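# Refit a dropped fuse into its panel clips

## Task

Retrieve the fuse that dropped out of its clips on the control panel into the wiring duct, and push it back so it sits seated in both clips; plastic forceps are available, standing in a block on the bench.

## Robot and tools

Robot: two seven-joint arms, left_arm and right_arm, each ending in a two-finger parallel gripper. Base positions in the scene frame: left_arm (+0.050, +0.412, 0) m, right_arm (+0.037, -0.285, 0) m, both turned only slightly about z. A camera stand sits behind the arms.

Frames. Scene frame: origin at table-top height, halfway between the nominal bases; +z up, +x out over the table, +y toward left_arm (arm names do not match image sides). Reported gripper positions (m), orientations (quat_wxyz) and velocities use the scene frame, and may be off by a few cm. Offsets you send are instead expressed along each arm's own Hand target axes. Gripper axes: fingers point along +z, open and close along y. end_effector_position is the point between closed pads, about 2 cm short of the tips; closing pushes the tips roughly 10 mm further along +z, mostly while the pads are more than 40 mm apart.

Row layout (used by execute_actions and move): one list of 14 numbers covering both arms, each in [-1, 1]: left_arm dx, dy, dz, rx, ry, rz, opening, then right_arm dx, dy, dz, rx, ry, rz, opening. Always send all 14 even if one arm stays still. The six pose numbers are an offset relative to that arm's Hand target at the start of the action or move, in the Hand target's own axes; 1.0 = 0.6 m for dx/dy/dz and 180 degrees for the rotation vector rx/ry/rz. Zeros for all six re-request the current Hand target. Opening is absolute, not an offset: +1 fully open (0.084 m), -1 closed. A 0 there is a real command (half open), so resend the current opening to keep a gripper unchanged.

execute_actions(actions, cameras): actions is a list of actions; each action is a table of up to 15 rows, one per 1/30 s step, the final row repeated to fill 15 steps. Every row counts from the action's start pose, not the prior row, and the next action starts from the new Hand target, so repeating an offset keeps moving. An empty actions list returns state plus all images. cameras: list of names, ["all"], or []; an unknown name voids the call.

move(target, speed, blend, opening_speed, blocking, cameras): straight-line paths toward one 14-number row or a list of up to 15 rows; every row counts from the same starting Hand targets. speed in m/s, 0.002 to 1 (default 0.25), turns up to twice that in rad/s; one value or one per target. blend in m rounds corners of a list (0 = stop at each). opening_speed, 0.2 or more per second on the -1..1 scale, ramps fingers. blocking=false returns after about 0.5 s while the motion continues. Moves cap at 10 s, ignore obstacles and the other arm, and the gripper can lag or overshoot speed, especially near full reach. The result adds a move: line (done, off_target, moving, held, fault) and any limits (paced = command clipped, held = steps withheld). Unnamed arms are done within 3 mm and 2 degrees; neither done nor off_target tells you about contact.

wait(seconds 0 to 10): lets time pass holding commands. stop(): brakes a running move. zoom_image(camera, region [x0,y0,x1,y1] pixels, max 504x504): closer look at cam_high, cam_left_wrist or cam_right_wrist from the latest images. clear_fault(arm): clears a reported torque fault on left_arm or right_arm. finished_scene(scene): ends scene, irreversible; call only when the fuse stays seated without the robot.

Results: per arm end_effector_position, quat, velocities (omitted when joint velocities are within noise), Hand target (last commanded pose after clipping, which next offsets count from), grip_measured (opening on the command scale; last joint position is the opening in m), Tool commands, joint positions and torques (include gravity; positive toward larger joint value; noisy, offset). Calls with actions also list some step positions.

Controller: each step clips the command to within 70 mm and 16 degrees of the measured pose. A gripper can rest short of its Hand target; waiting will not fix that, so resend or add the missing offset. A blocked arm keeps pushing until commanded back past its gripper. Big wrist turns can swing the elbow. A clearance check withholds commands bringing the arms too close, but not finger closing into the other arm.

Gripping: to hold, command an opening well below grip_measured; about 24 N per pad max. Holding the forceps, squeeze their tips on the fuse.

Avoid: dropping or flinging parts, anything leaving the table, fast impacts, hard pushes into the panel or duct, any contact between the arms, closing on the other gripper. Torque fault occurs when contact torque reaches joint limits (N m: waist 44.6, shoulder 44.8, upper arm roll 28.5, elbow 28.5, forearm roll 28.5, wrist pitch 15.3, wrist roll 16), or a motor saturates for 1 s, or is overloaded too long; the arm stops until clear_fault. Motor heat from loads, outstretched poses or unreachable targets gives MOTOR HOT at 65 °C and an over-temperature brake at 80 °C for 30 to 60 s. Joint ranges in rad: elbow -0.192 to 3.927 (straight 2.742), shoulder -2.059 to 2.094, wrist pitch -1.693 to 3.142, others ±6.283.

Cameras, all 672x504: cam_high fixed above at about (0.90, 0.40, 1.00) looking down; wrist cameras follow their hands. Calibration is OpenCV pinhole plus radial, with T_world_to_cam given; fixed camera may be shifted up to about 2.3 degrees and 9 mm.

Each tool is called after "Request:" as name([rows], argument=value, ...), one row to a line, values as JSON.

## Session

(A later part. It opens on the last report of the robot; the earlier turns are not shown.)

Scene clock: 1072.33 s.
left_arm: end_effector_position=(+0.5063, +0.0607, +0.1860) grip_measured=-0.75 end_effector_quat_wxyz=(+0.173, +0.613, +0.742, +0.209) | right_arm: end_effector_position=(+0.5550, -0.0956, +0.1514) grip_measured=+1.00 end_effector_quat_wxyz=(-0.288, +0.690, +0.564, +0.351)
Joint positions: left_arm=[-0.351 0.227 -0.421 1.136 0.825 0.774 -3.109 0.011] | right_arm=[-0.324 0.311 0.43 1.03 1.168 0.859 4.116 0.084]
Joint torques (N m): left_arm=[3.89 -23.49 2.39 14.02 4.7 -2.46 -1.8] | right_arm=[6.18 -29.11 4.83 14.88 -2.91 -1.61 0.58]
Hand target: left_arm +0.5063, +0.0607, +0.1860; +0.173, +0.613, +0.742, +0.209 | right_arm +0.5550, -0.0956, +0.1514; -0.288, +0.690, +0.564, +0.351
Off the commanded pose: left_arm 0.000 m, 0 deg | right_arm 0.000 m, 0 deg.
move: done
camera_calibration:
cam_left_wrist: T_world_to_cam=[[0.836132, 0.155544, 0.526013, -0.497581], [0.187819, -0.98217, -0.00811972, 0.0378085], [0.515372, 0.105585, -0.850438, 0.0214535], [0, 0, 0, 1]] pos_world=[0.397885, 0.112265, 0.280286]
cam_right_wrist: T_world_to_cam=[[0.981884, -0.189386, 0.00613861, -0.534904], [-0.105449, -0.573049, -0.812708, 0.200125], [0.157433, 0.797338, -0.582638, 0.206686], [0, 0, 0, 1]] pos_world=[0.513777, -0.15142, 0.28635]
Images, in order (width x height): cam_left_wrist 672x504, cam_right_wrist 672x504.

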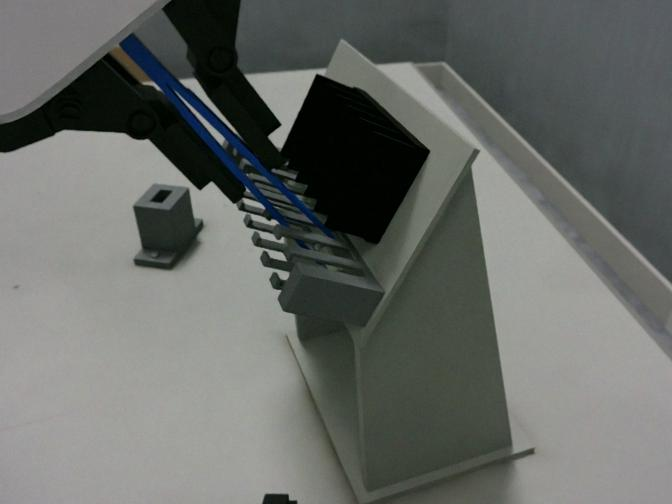

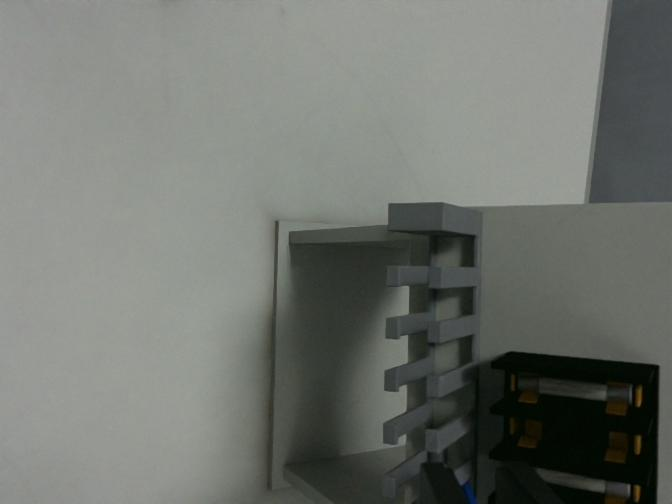

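Request:
move([
  [0,0,0.0023,0,0,0,-0.73,0,0,0,0,0,0,1],
  [0,0,0.0023,0,0,0,-1,0,0,0,0,0,0,1],
], cameras=["cam_left_wrist","cam_right_wrist"], opening_speed=0.3, speed=0.04)

Request:
zoom_image(camera="cam_left_wrist", region=[245, 190, 365, 290])

Request:
zoom_image(camera="cam_right_wrist", region=[390, 384, 510, 504])

Scene clock: 1097.03 s.
left_arm: end_effector_position=(+0.5070, +0.0609, +0.1848) grip_measured=-0.87 end_effector_quat_wxyz=(+0.173, +0.613, +0.742, +0.209) | right_arm: end_effector_position=(+0.5550, -0.0956, +0.1514) grip_measured=+1.00 end_effector_quat_wxyz=(-0.288, +0.690, +0.564, +0.351)
Joint positions: left_arm=[-0.351 0.231 -0.42 1.137 0.828 0.772 -3.11 0.006] | right_arm=[-0.324 0.311 0.43 1.03 1.168 0.859 4.116 0.084]
Joint torques (N m): left_arm=[3.39 -23.79 1.62 13.75 4.54 -2.42 -1.9] | right_arm=[6.21 -28.76 4.77 14.73 -2.61 -1.64 0.6]
Hand target: left_arm +0.5070, +0.0609, +0.1848; +0.173, +0.613, +0.742, +0.209 | right_arm +0.5550, -0.0956, +0.1514; -0.288, +0.690, +0.564, +0.351
Off the commanded pose: left_arm 0.000 m, 0 deg | right_arm 0.000 m, 0 deg.
move: done
camera_calibration:
cam_left_wrist: T_world_to_cam=[[0.836132, 0.155544, 0.526013, -0.49765], [0.187819, -0.98217, -0.00811972, 0.037845], [0.515372, 0.105585, -0.850438, 0.0199995], [0, 0, 0, 1]] pos_world=[0.398685, 0.112465, 0.279086]
cam_right_wrist: T_world_to_cam=[[0.981884, -0.189386, 0.00613861, -0.534904], [-0.105449, -0.573049, -0.812708, 0.200125], [0.157433, 0.797338, -0.582638, 0.206686], [0, 0, 0, 1]] pos_world=[0.513777, -0.15142, 0.28635]
Images, in order (width x height): cam_left_wrist 672x504, cam_right_wrist 672x504.

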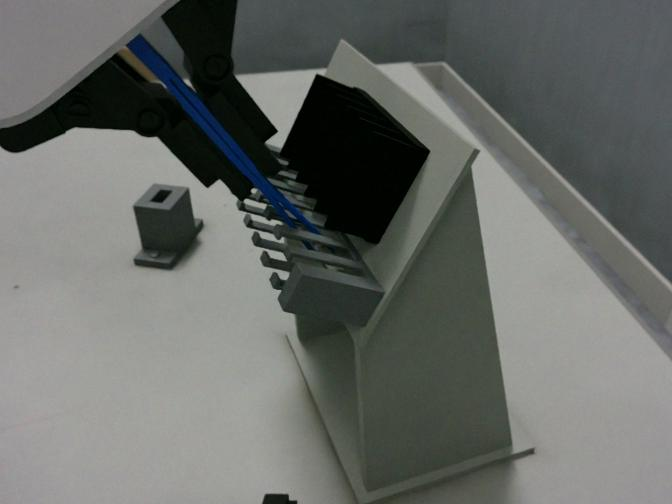

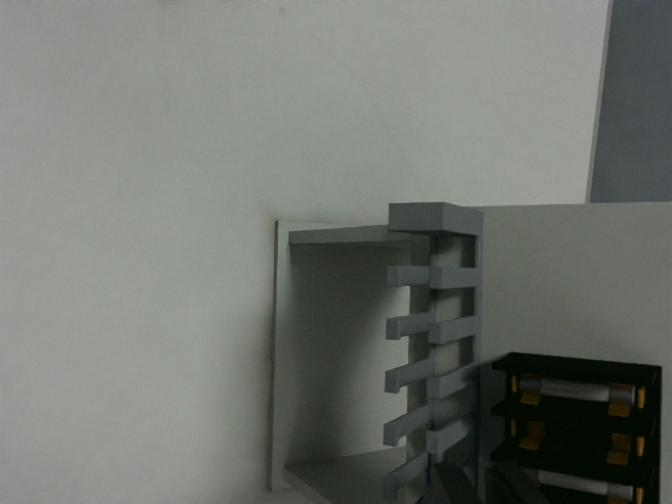

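Scaled by 4.200 from the camera's 672x504 image, which has a finer 960x720 frame.

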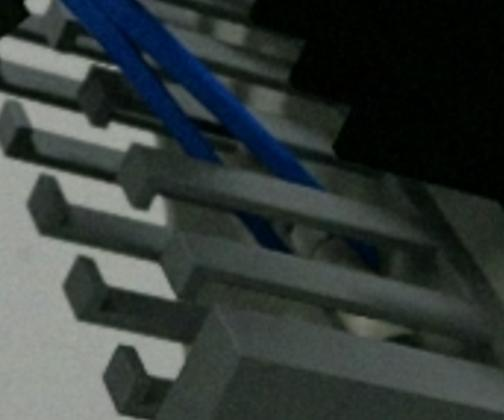

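Scaled by 4.200 from the camera's 672x504 image, which has a finer 960x720 frame.

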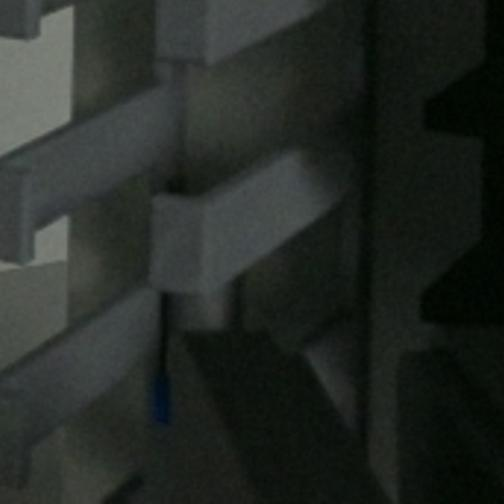

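Request:
move(target=[0,0.0043,-0.0045,0,0,0,-1,0,0,0,0,0,0,1], cameras=["cam_left_wrist","cam_right_wrist"], speed=0.02)

Request:
zoom_image(camera="cam_left_wrist", region=[245, 190, 365, 290])

Request:
zoom_image(camera="cam_right_wrist", region=[390, 384, 510, 504])

Scene clock: 1108.97 s.
left_arm: end_effector_position=(+0.5078, +0.0610, +0.1885) grip_measured=-0.87 end_effector_quat_wxyz=(+0.173, +0.613, +0.742, +0.209) | right_arm: end_effector_position=(+0.5550, -0.0956, +0.1514) grip_measured=+1.00 end_effector_quat_wxyz=(-0.288, +0.690, +0.564, +0.351)
Joint positions: left_arm=[-0.349 0.226 -0.421 1.141 0.819 0.777 -3.101 0.006] | right_arm=[-0.324 0.311 0.43 1.03 1.168 0.859 4.116 0.084]
Joint torques (N m): left_arm=[3.52 -34.95 -7.74 13.89 -4.23 -0.02 2.18] | right_arm=[5.66 -29.02 5.08 14.8 -3.1 -1.71 0.66]
Hand target: left_arm +0.5078, +0.0610, +0.1885; +0.173, +0.613, +0.742, +0.209 | right_arm +0.5550, -0.0956, +0.1514; -0.288, +0.690, +0.564, +0.351
Off the commanded pose: left_arm 0.000 m, 0 deg | right_arm 0.000 m, 0 deg.
move: done
camera_calibration:
cam_left_wrist: T_world_to_cam=[[0.836132, 0.155544, 0.526013, -0.500144], [0.187819, -0.98217, -0.00811972, 0.037841], [0.515372, 0.105585, -0.850438, 0.0226898], [0, 0, 0, 1]] pos_world=[0.399385, 0.112565, 0.282686]
cam_right_wrist: T_world_to_cam=[[0.981884, -0.189386, 0.00613861, -0.534904], [-0.105449, -0.573049, -0.812708, 0.200125], [0.157433, 0.797338, -0.582638, 0.206686], [0, 0, 0, 1]] pos_world=[0.513777, -0.15142, 0.28635]
Images, in order (width x height): cam_left_wrist 672x504, cam_right_wrist 672x504.

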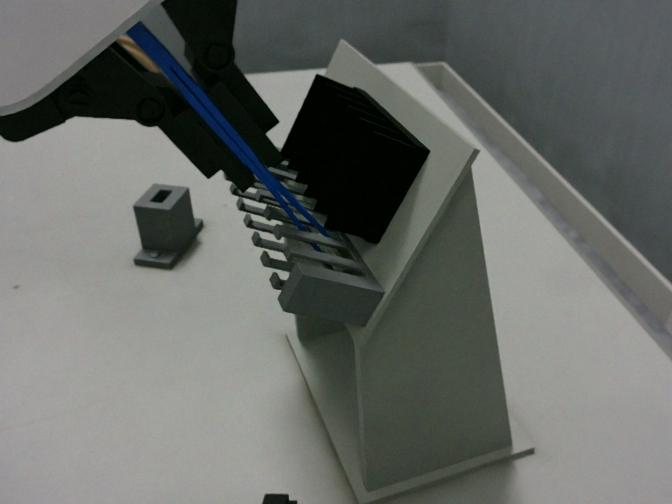

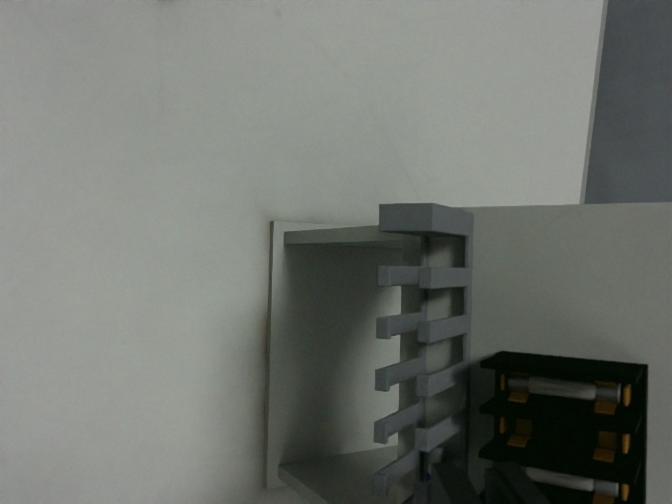

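Scaled by 4.200 from the camera's 672x504 image, which has a finer 960x720 frame.

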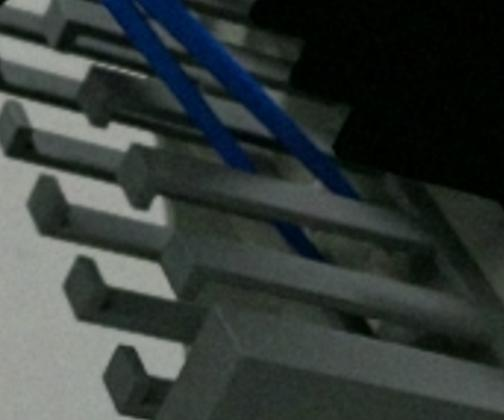

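Scaled by 4.200 from the camera's 672x504 image, which has a finer 960x720 frame.

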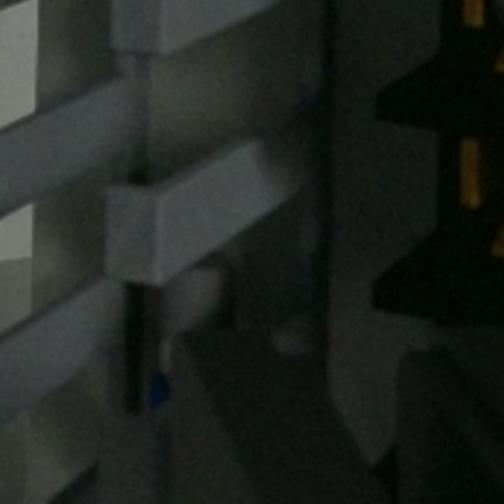

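Request:
move(target=[0,-0.01,-0.0173,0,0,0,-1,0,0,0,0,0,0,1], cameras=["cam_left_wrist","cam_right_wrist"], speed=0.03)

Request:
zoom_image(camera="cam_left_wrist", region=[225, 190, 365, 290])

Request:
zoom_image(camera="cam_right_wrist", region=[390, 384, 510, 504])

Scene clock: 1120.33 s.
left_arm: end_effector_position=(+0.4974, +0.0591, +0.1942) grip_measured=-0.87 end_effector_quat_wxyz=(+0.173, +0.613, +0.742, +0.209) | right_arm: end_effector_position=(+0.5550, -0.0956, +0.1514) grip_measured=+1.00 end_effector_quat_wxyz=(-0.288, +0.690, +0.564, +0.351)
Joint positions: left_arm=[-0.354 0.199 -0.432 1.125 0.803 0.789 -3.102 0.006] | right_arm=[-0.324 0.311 0.43 1.03 1.168 0.859 4.116 0.084]
Joint torques (N m): left_arm=[-4.55 -34.12 -7.52 9.18 -4.6 0.05 -1.91] | right_arm=[5.66 -28.76 5 14.94 -2.68 -1.54 0.43]
Hand target: left_arm +0.4974, +0.0590, +0.1942; +0.173, +0.613, +0.742, +0.209 | right_arm +0.5550, -0.0956, +0.1514; -0.288, +0.690, +0.564, +0.351
Off the commanded pose: left_arm 0.000 m, 0 deg | right_arm 0.000 m, 0 deg.
move: done
camera_calibration:
cam_left_wrist: T_world_to_cam=[[0.836175, 0.155551, 0.525942, -0.494232], [0.187827, -0.982168, -0.00813568, 0.0379569], [0.515298, 0.105589, -0.850481, 0.0330869], [0, 0, 0, 1]] pos_world=[0.389085, 0.110665, 0.288386]
cam_right_wrist: T_world_to_cam=[[0.981884, -0.189386, 0.00613861, -0.534904], [-0.105449, -0.573049, -0.812708, 0.200125], [0.157433, 0.797338, -0.582638, 0.206686], [0, 0, 0, 1]] pos_world=[0.513777, -0.15142, 0.28635]
Images, in order (width x height): cam_left_wrist 672x504, cam_right_wrist 672x504.

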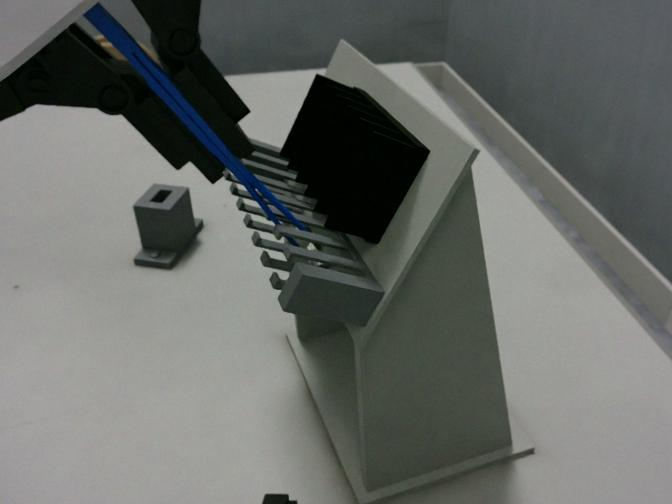

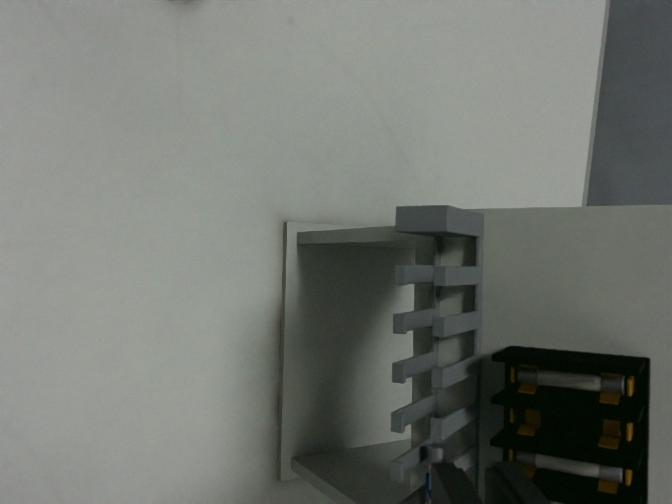

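Scaled by 3.600 from the camera's 672x504 image, which has a finer 960x720 frame.

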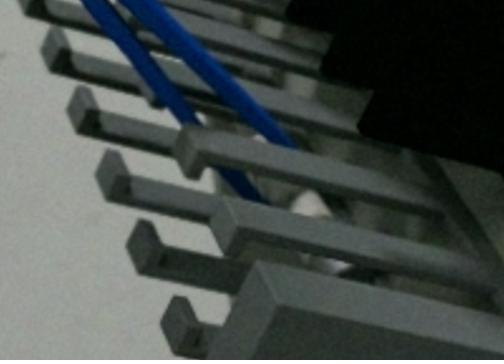

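Scaled by 4.200 from the camera's 672x504 image, which has a finer 960x720 frame.

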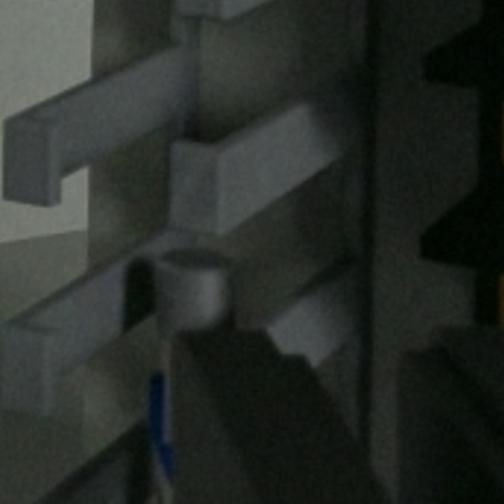

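Request:
move(target=[0,-0.0117,-0.0202,0,0,0,-1,0,0,0,0,0,0,1], cameras=["cam_left_wrist","cam_right_wrist"], speed=0.03)

Request:
zoom_image(camera="cam_left_wrist", region=[205, 190, 345, 290])

Request:
zoom_image(camera="cam_right_wrist", region=[390, 384, 510, 504])

Scene clock: 1128.77 s.
left_arm: end_effector_position=(+0.4853, +0.0567, +0.2008) grip_measured=-0.87 end_effector_quat_wxyz=(+0.173, +0.613, +0.742, +0.209) | right_arm: end_effector_position=(+0.5550, -0.0956, +0.1514) grip_measured=+1.00 end_effector_quat_wxyz=(-0.288, +0.690, +0.564, +0.351)
Joint positions: left_arm=[-0.362 0.168 -0.445 1.107 0.782 0.804 -3.104 0.006] | right_arm=[-0.324 0.311 0.43 1.03 1.168 0.859 4.116 0.084]
Joint torques (N m): left_arm=[-4.59 -33.16 -7.24 8.89 -4.24 0.26 -1.73] | right_arm=[5.58 -28.83 5.15 14.97 -2.41 -1.7 0.59]
Hand target: left_arm +0.4853, +0.0567, +0.2009; +0.173, +0.613, +0.742, +0.209 | right_arm +0.5550, -0.0956, +0.1514; -0.288, +0.690, +0.564, +0.351
Off the commanded pose: left_arm 0.000 m, 0 deg | right_arm 0.000 m, 0 deg.
move: done
camera_calibration:
cam_left_wrist: T_world_to_cam=[[0.836175, 0.155551, 0.525942, -0.487212], [0.187827, -0.982168, -0.00813568, 0.0379261], [0.515298, 0.105589, -0.850481, 0.0451886], [0, 0, 0, 1]] pos_world=[0.376985, 0.108265, 0.294986]
cam_right_wrist: T_world_to_cam=[[0.981884, -0.189386, 0.00613861, -0.534904], [-0.105449, -0.573049, -0.812708, 0.200125], [0.157433, 0.797338, -0.582638, 0.206686], [0, 0, 0, 1]] pos_world=[0.513777, -0.15142, 0.28635]
Images, in order (width x height): cam_left_wrist 672x504, cam_right_wrist 672x504.

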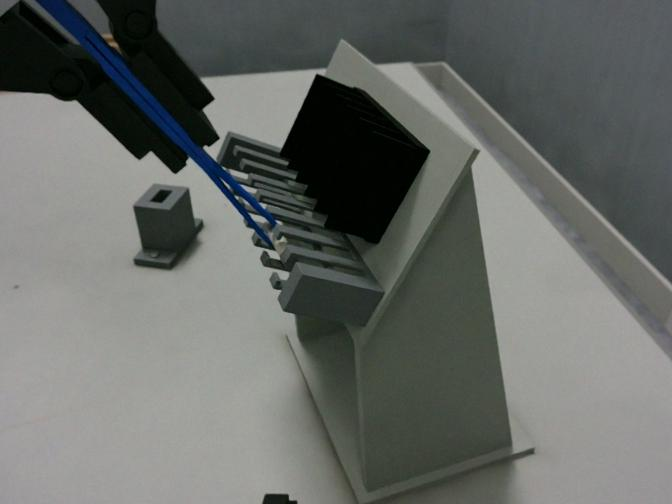

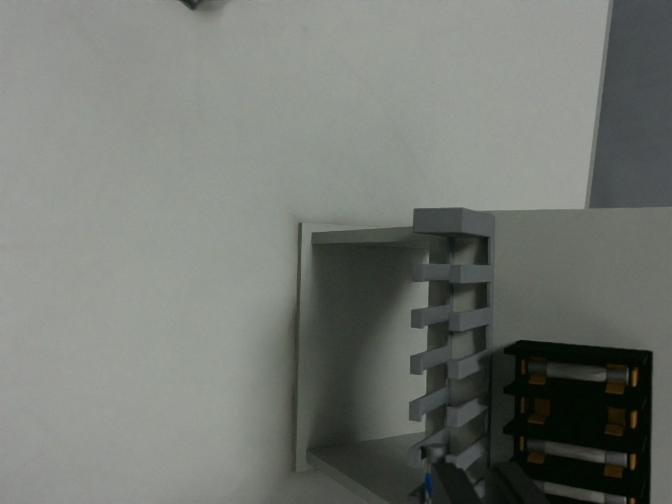

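Scaled by 3.600 from the camera's 672x504 image, which has a finer 960x720 frame.

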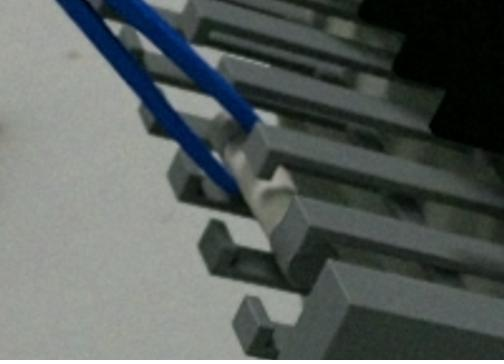

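Scaled by 4.200 from the camera's 672x504 image, which has a finer 960x720 frame.

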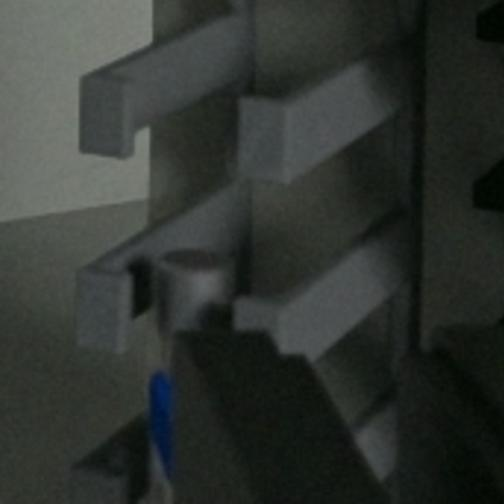

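Request:
move(target=[0,-0.0208,-0.0361,0,0,0,-1,0,0,0,0,0,0,1], cameras=["cam_left_wrist","cam_right_wrist"], speed=0.03)

Request:
zoom_image(camera="cam_left_wrist", region=[155, 150, 295, 290])

Request:
zoom_image(camera="cam_right_wrist", region=[390, 384, 510, 504])

Scene clock: 1136.70 s.
left_arm: end_effector_position=(+0.4638, +0.0526, +0.2128) grip_measured=-0.87 end_effector_quat_wxyz=(+0.173, +0.613, +0.742, +0.209) | right_arm: end_effector_position=(+0.5550, -0.0956, +0.1514) grip_measured=+1.00 end_effector_quat_wxyz=(-0.288, +0.690, +0.564, +0.351)
Joint positions: left_arm=[-0.377 0.114 -0.467 1.079 0.743 0.833 -3.106 0.006] | right_arm=[-0.324 0.311 0.43 1.03 1.168 0.859 4.116 0.084]
Joint torques (N m): left_arm=[-5.06 -31.87 -6.55 9.26 -3.96 0.06 -1.7] | right_arm=[6.25 -28.55 4.67 15.01 -2.56 -1.71 0.46]
Hand target: left_arm +0.4637, +0.0526, +0.2128; +0.173, +0.613, +0.742, +0.209 | right_arm +0.5550, -0.0956, +0.1514; -0.288, +0.690, +0.564, +0.351
Off the commanded pose: left_arm 0.000 m, 0 deg | right_arm 0.000 m, 0 deg.
move: done
camera_calibration:
cam_left_wrist: T_world_to_cam=[[0.83616, 0.155634, 0.525942, -0.474827], [0.187897, -0.982155, -0.00809157, 0.0380142], [0.515297, 0.105589, -0.850482, 0.0669584], [0, 0, 0, 1]] pos_world=[0.355385, 0.104165, 0.306986]
cam_right_wrist: T_world_to_cam=[[0.981884, -0.189386, 0.00613861, -0.534904], [-0.105449, -0.573049, -0.812708, 0.200125], [0.157433, 0.797338, -0.582638, 0.206686], [0, 0, 0, 1]] pos_world=[0.513777, -0.15142, 0.28635]
Images, in order (width x height): cam_left_wrist 672x504, cam_right_wrist 672x504.

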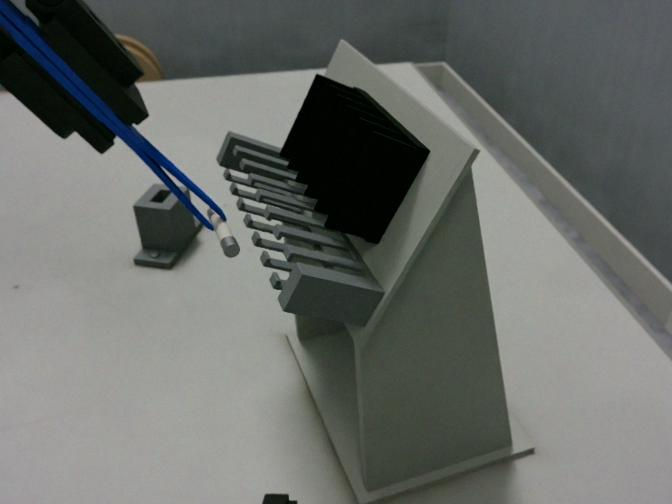

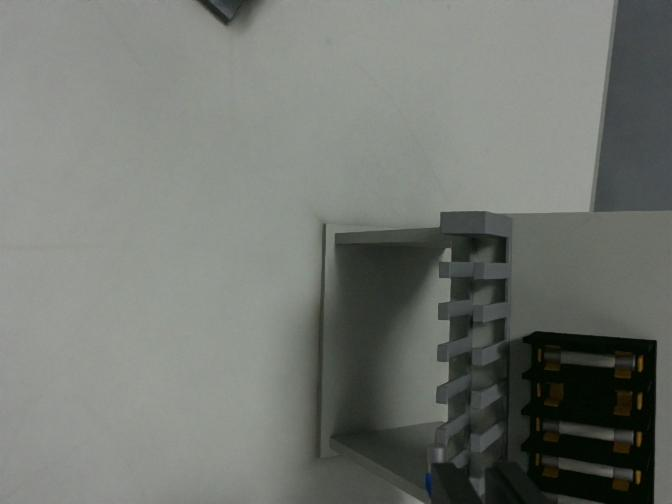

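Scaled by 3.600 from the camera's 672x504 image, which has a finer 960x720 frame.

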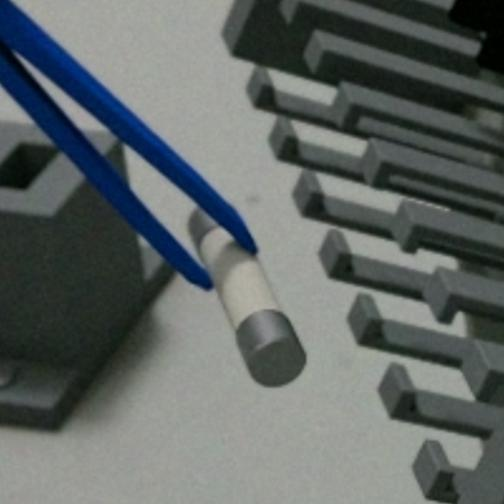

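Scaled by 4.200 from the camera's 672x504 image, which has a finer 960x720 frame.

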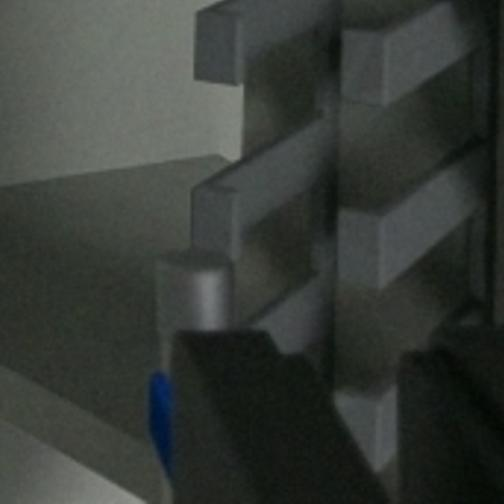

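Request:
move([
  [0.0252,0.0183,-0.07,-0.1306,0.1306,0.4875,-1,0,0,0,0,0,0,1],
  [0.0252,0.0183,-0.0148,-0.1306,0.1306,0.4875,-1,0,0,0,0,0,0,1],
], cameras=["all"], speed=0.15, blend=0.01)

Request:
zoom_image(camera="cam_left_wrist", region=[100, 20, 400, 260])

Request:
zoom_image(camera="cam_right_wrist", region=[200, 204, 540, 504])

Scene clock: 1185.43 s.
left_arm: end_effector_position=(+0.4654, +0.0682, +0.2261) grip_measured=-0.87 end_effector_quat_wxyz=(-0.048, +0.855, +0.082, +0.509) | right_arm: end_effector_position=(+0.5550, -0.0956, +0.1514) grip_measured=+1.00 end_effector_quat_wxyz=(-0.288, +0.690, +0.564, +0.351)
Joint positions: left_arm=[-0.458 0.084 -0.517 0.91 1.435 1.008 -2.165 0.006] | right_arm=[-0.324 0.311 0.43 1.03 1.168 0.859 4.116 0.084]
Joint torques (N m): left_arm=[3.66 -17.69 3.78 13.59 5.35 1.73 -1.88] | right_arm=[5.5 -28.82 4.61 14.76 -2.29 -1.54 0.53]
Hand target: left_arm +0.4655, +0.0683, +0.2261; -0.048, +0.855, +0.082, +0.509 | right_arm +0.5550, -0.0956, +0.1514; -0.288, +0.690, +0.564, +0.351
Off the commanded pose: left_arm 0.000 m, 0 deg | right_arm 0.000 m, 0 deg.
move: done
camera_calibration:
cam_left_wrist: T_world_to_cam=[[0.182875, -0.983134, -0.00206082, 0.0154467], [-0.462798, -0.0842361, -0.882453, 0.492397], [0.867396, 0.162332, -0.470397, -0.177924], [0, 0, 0, 1]] pos_world=[0.379386, 0.0855465, 0.350854]
cam_right_wrist: T_world_to_cam=[[0.981884, -0.189386, 0.00613861, -0.534904], [-0.105449, -0.573049, -0.812708, 0.200125], [0.157433, 0.797338, -0.582638, 0.206686], [0, 0, 0, 1]] pos_world=[0.513777, -0.15142, 0.28635]

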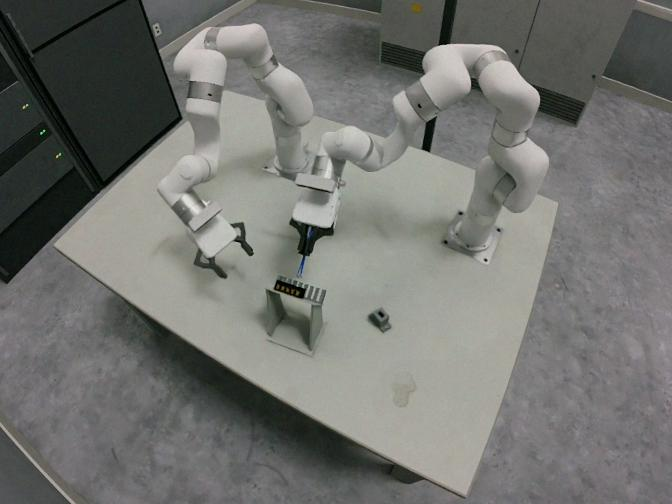

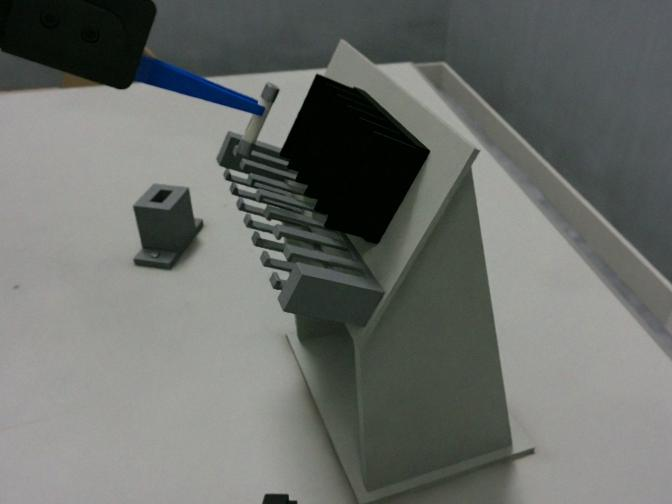

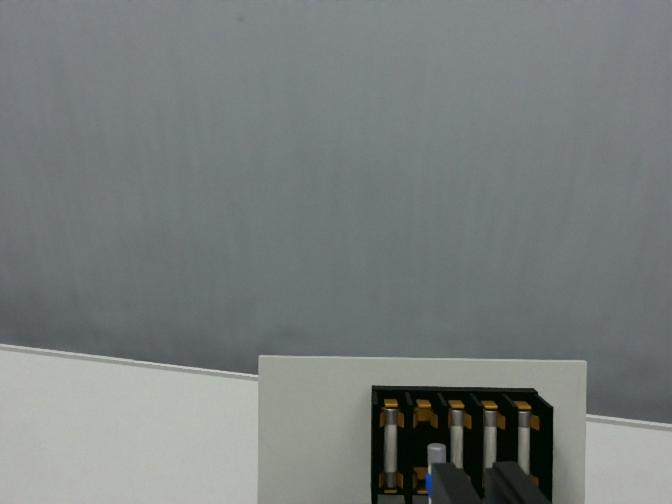

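Scaled by 1.680 from the camera's 672x504 image, which has a finer 960x720 frame.

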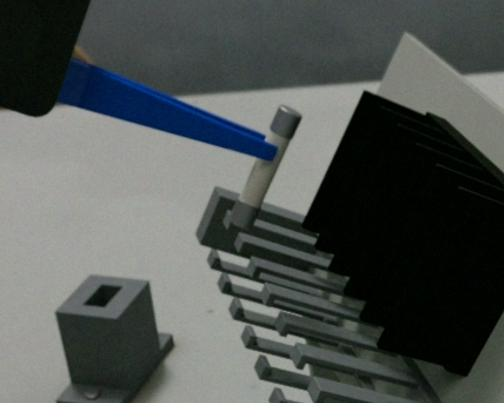

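Scaled by 1.482 from the camera's 672x504 image, which has a finer 960x720 frame.

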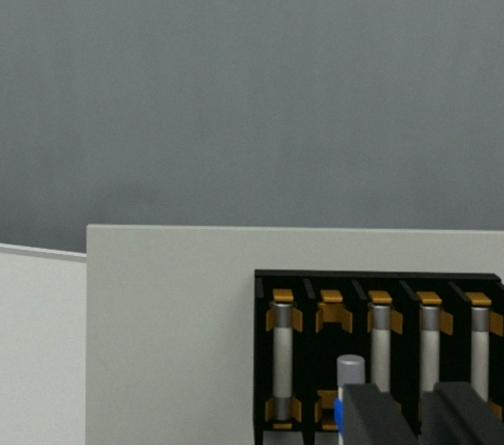

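Request:
move(target=[0.0038,0.0028,0.033,0,0,0,-1,0,0,0,0,0,0,1], cameras=["all"], speed=0.06)

Request:
zoom_image(camera="cam_right_wrist", region=[370, 384, 510, 504])

Request:
zoom_image(camera="cam_left_wrist", region=[200, 60, 400, 220])

Scene clock: 1231.17 s.
left_arm: end_effector_position=(+0.4840, +0.0702, +0.2187) grip_measured=-0.87 end_effector_quat_wxyz=(-0.048, +0.855, +0.082, +0.509) | right_arm: end_effector_position=(+0.5550, -0.0956, +0.1514) grip_measured=+1.00 end_effector_quat_wxyz=(-0.288, +0.690, +0.564, +0.351)
Joint positions: left_arm=[-0.442 0.129 -0.497 0.938 1.48 0.993 -2.174 0.006] | right_arm=[-0.324 0.311 0.43 1.03 1.168 0.859 4.116 0.084]
Joint torques (N m): left_arm=[3.6 -19.06 3.09 13.47 5.29 -1.01 -1.98] | right_arm=[5.77 -28.76 5.15 14.95 -2.25 -1.6 0.67]
Hand target: left_arm +0.4840, +0.0702, +0.2187; -0.048, +0.855, +0.082, +0.509 | right_arm +0.5550, -0.0956, +0.1514; -0.288, +0.690, +0.564, +0.351
Off the commanded pose: left_arm 0.000 m, 0 deg | right_arm 0.000 m, 0 deg.
move: done
camera_calibration:
cam_left_wrist: T_world_to_cam=[[0.183146, -0.983083, -0.00217204, 0.0138421], [-0.462618, -0.0842346, -0.882547, 0.494549], [0.867434, 0.16264, -0.470219, -0.197863], [0, 0, 0, 1]] pos_world=[0.397885, 0.0874463, 0.343454]
cam_right_wrist: T_world_to_cam=[[0.981884, -0.189386, 0.00613861, -0.534904], [-0.105449, -0.573049, -0.812708, 0.200125], [0.157433, 0.797338, -0.582638, 0.206686], [0, 0, 0, 1]] pos_world=[0.513777, -0.15142, 0.28635]

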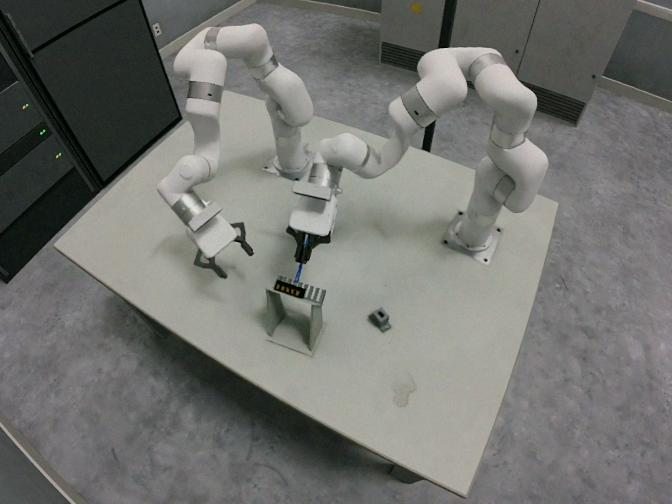

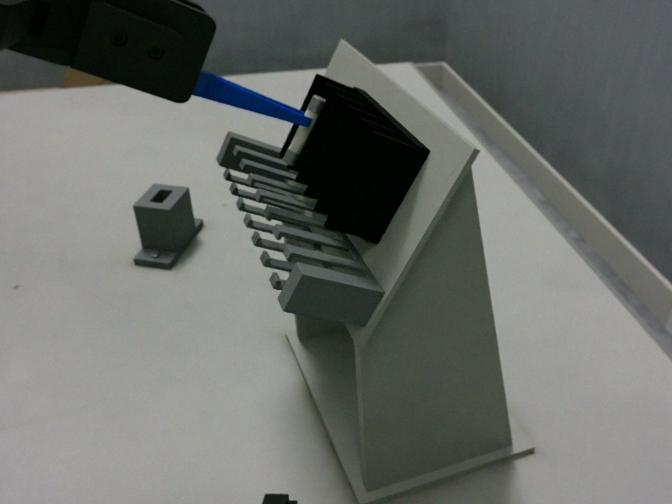

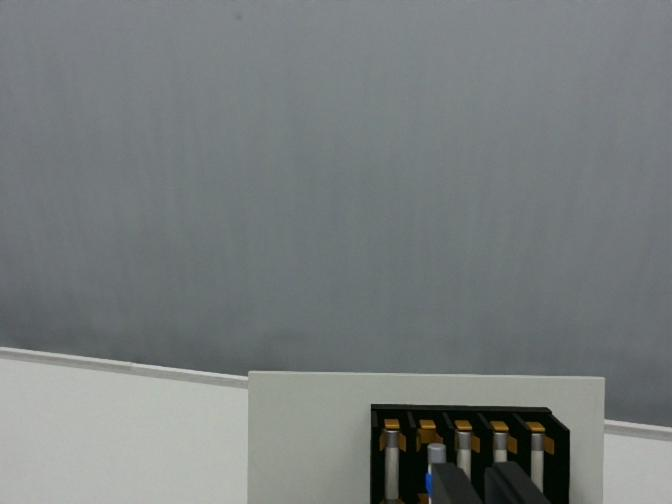

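Scaled by 3.600 from the camera's 672x504 image, which has a finer 960x720 frame.

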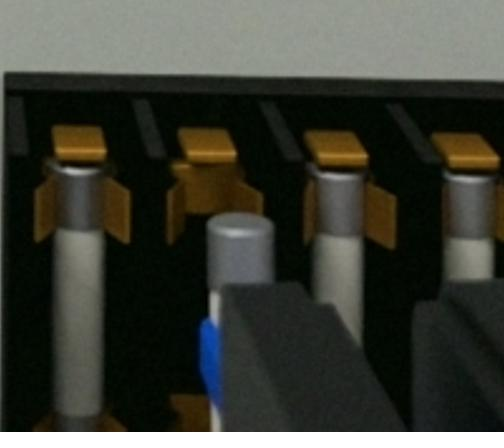

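Scaled by 2.520 from the camera's 672x504 image, which has a finer 960x720 frame.

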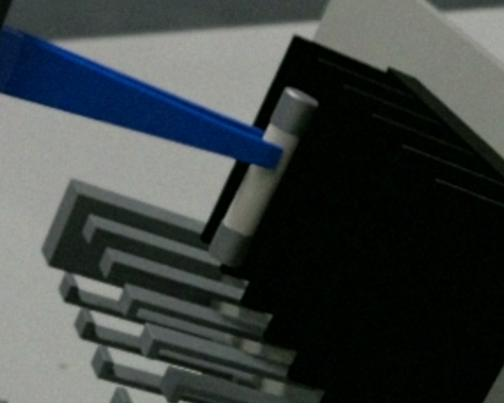

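Request:
move(target=[-0.002,0.0008,0.0165,0,0,0,-1,0,0,0,0,0,0,1], cameras=["cam_left_wrist","cam_right_wrist"], speed=0.04)

Request:
zoom_image(camera="cam_right_wrist", region=[370, 384, 510, 504])

Request:
zoom_image(camera="cam_left_wrist", region=[240, 50, 380, 190])

Scene clock: 1261.13 s.
left_arm: end_effector_position=(+0.4920, +0.0712, +0.2129) grip_measured=-0.87 end_effector_quat_wxyz=(-0.048, +0.855, +0.082, +0.509) | right_arm: end_effector_position=(+0.5550, -0.0956, +0.1514) grip_measured=+1.00 end_effector_quat_wxyz=(-0.288, +0.690, +0.564, +0.351)
Joint positions: left_arm=[-0.436 0.153 -0.488 0.949 1.505 0.987 -2.185 0.006] | right_arm=[-0.324 0.311 0.43 1.03 1.168 0.859 4.116 0.084]
Joint torques (N m): left_arm=[3.25 -19.7 2.89 13.46 5.26 -1.08 -1.81] | right_arm=[5.43 -28.37 5.19 14.98 -2.12 -1.51 0.34]
Hand target: left_arm +0.4921, +0.0712, +0.2129; -0.048, +0.855, +0.082, +0.509 | right_arm +0.5550, -0.0956, +0.1514; -0.288, +0.690, +0.564, +0.351
Off the commanded pose: left_arm 0.000 m, 0 deg | right_arm 0.000 m, 0 deg.
move: done
camera_calibration:
cam_left_wrist: T_world_to_cam=[[0.18323, -0.983067, -0.00221975, 0.0134077], [-0.462611, -0.0842315, -0.882551, 0.493269], [0.86742, 0.162737, -0.470211, -0.2078], [0, 0, 0, 1]] pos_world=[0.405985, 0.0885463, 0.337654]
cam_right_wrist: T_world_to_cam=[[0.981884, -0.189386, 0.00613861, -0.534904], [-0.105449, -0.573049, -0.812708, 0.200125], [0.157433, 0.797338, -0.582638, 0.206686], [0, 0, 0, 1]] pos_world=[0.513777, -0.15142, 0.28635]
Images, in order (width x height): cam_left_wrist 672x504, cam_right_wrist 672x504.

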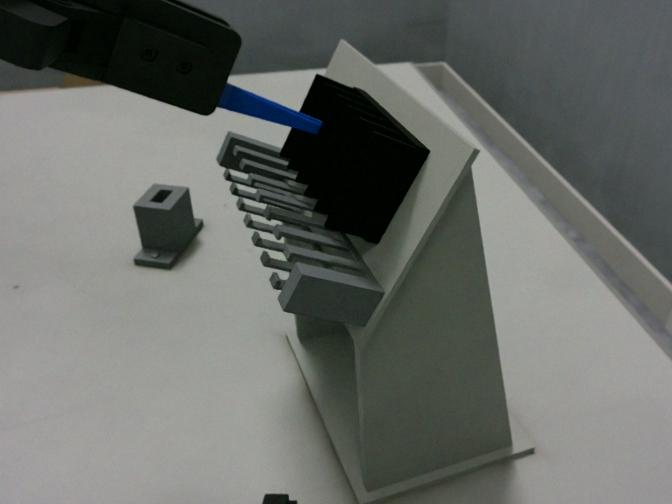

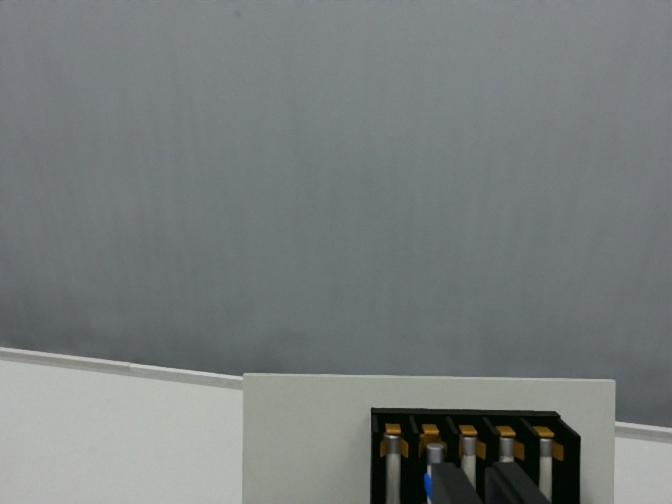

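Scaled by 3.600 from the camera's 672x504 image, which has a finer 960x720 frame.

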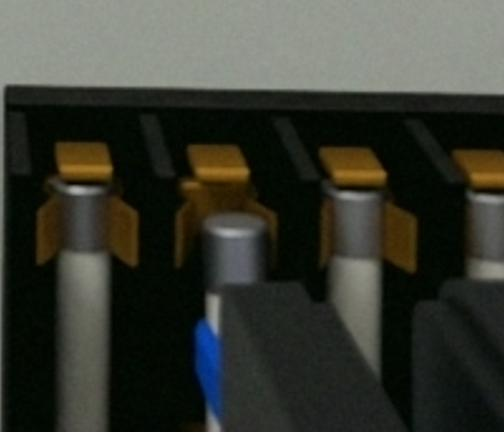

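Scaled by 3.600 from the camera's 672x504 image, which has a finer 960x720 frame.

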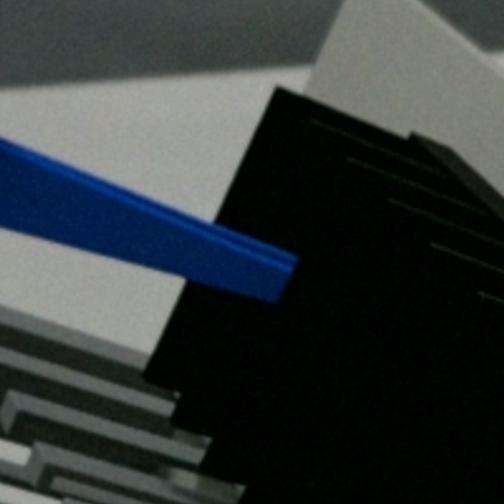

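Request:
move(target=[0,0.0007,0.0117,0,0,0,-1,0,0,0,0,0,0,1], cameras=["cam_left_wrist","cam_right_wrist"], speed=0.03)

Request:
zoom_image(camera="cam_right_wrist", region=[370, 384, 510, 504])

Scene clock: 1283.57 s.
left_arm: end_effector_position=(+0.4982, +0.0720, +0.2096) grip_measured=-0.87 end_effector_quat_wxyz=(-0.048, +0.855, +0.082, +0.509) | right_arm: end_effector_position=(+0.5550, -0.0956, +0.1514) grip_measured=+1.00 end_effector_quat_wxyz=(-0.288, +0.690, +0.564, +0.351)
Joint positions: left_arm=[-0.431 0.169 -0.481 0.959 1.521 0.982 -2.19 0.006] | right_arm=[-0.324 0.311 0.43 1.03 1.168 0.859 4.116 0.084]
Joint torques (N m): left_arm=[3.54 -19.86 2.7 13.4 5.16 -1.11 -2.12] | right_arm=[5.54 -28.31 5.05 14.89 -2.21 -1.58 0.35]
Hand target: left_arm +0.4982, +0.0720, +0.2095; -0.048, +0.855, +0.082, +0.509 | right_arm +0.5550, -0.0956, +0.1514; -0.288, +0.690, +0.564, +0.351
Off the commanded pose: left_arm 0.000 m, 0 deg | right_arm 0.000 m, 0 deg.
move: done
camera_calibration:
cam_left_wrist: T_world_to_cam=[[0.18323, -0.983067, -0.00221975, 0.0129708], [-0.462611, -0.0842315, -0.882551, 0.493237], [0.86742, 0.162737, -0.470211, -0.214757], [0, 0, 0, 1]] pos_world=[0.412085, 0.0892463, 0.334354]
cam_right_wrist: T_world_to_cam=[[0.981884, -0.189386, 0.00613861, -0.534904], [-0.105449, -0.573049, -0.812708, 0.200125], [0.157433, 0.797338, -0.582638, 0.206686], [0, 0, 0, 1]] pos_world=[0.513777, -0.15142, 0.28635]
Images, in order (width x height): cam_left_wrist 672x504, cam_right_wrist 672x504.

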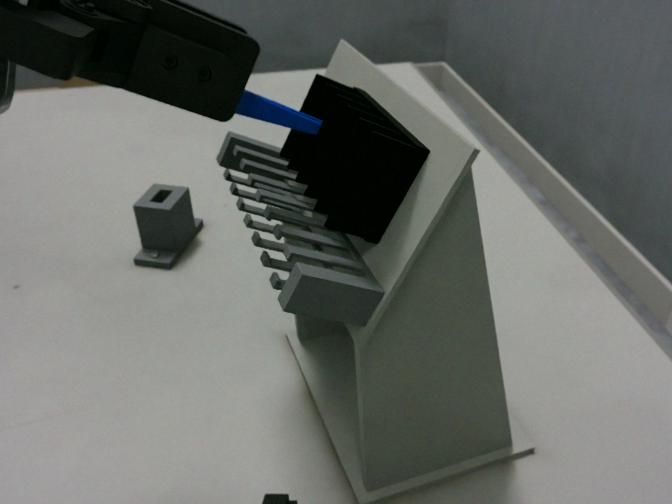

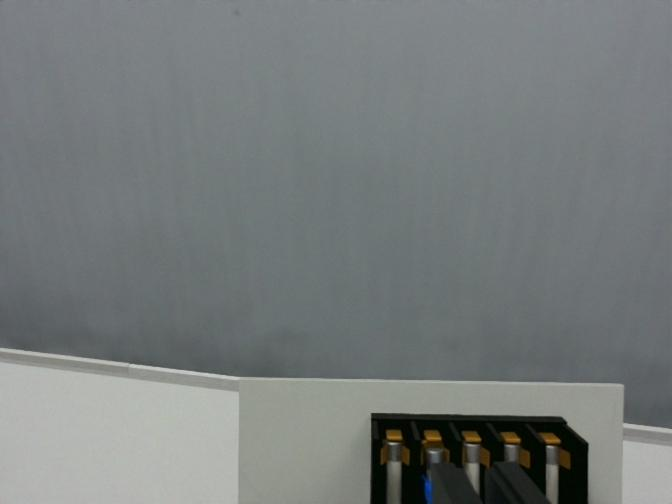

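Scaled by 3.600 from the camera's 672x504 image, which has a finer 960x720 frame.

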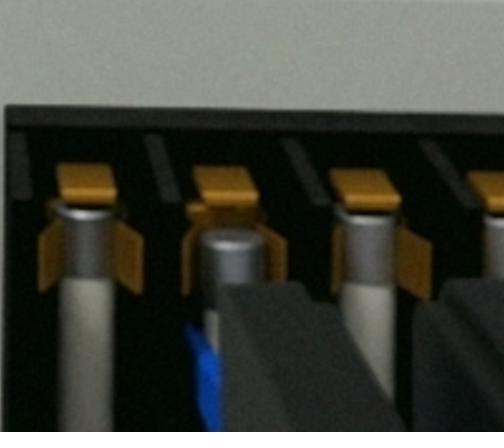

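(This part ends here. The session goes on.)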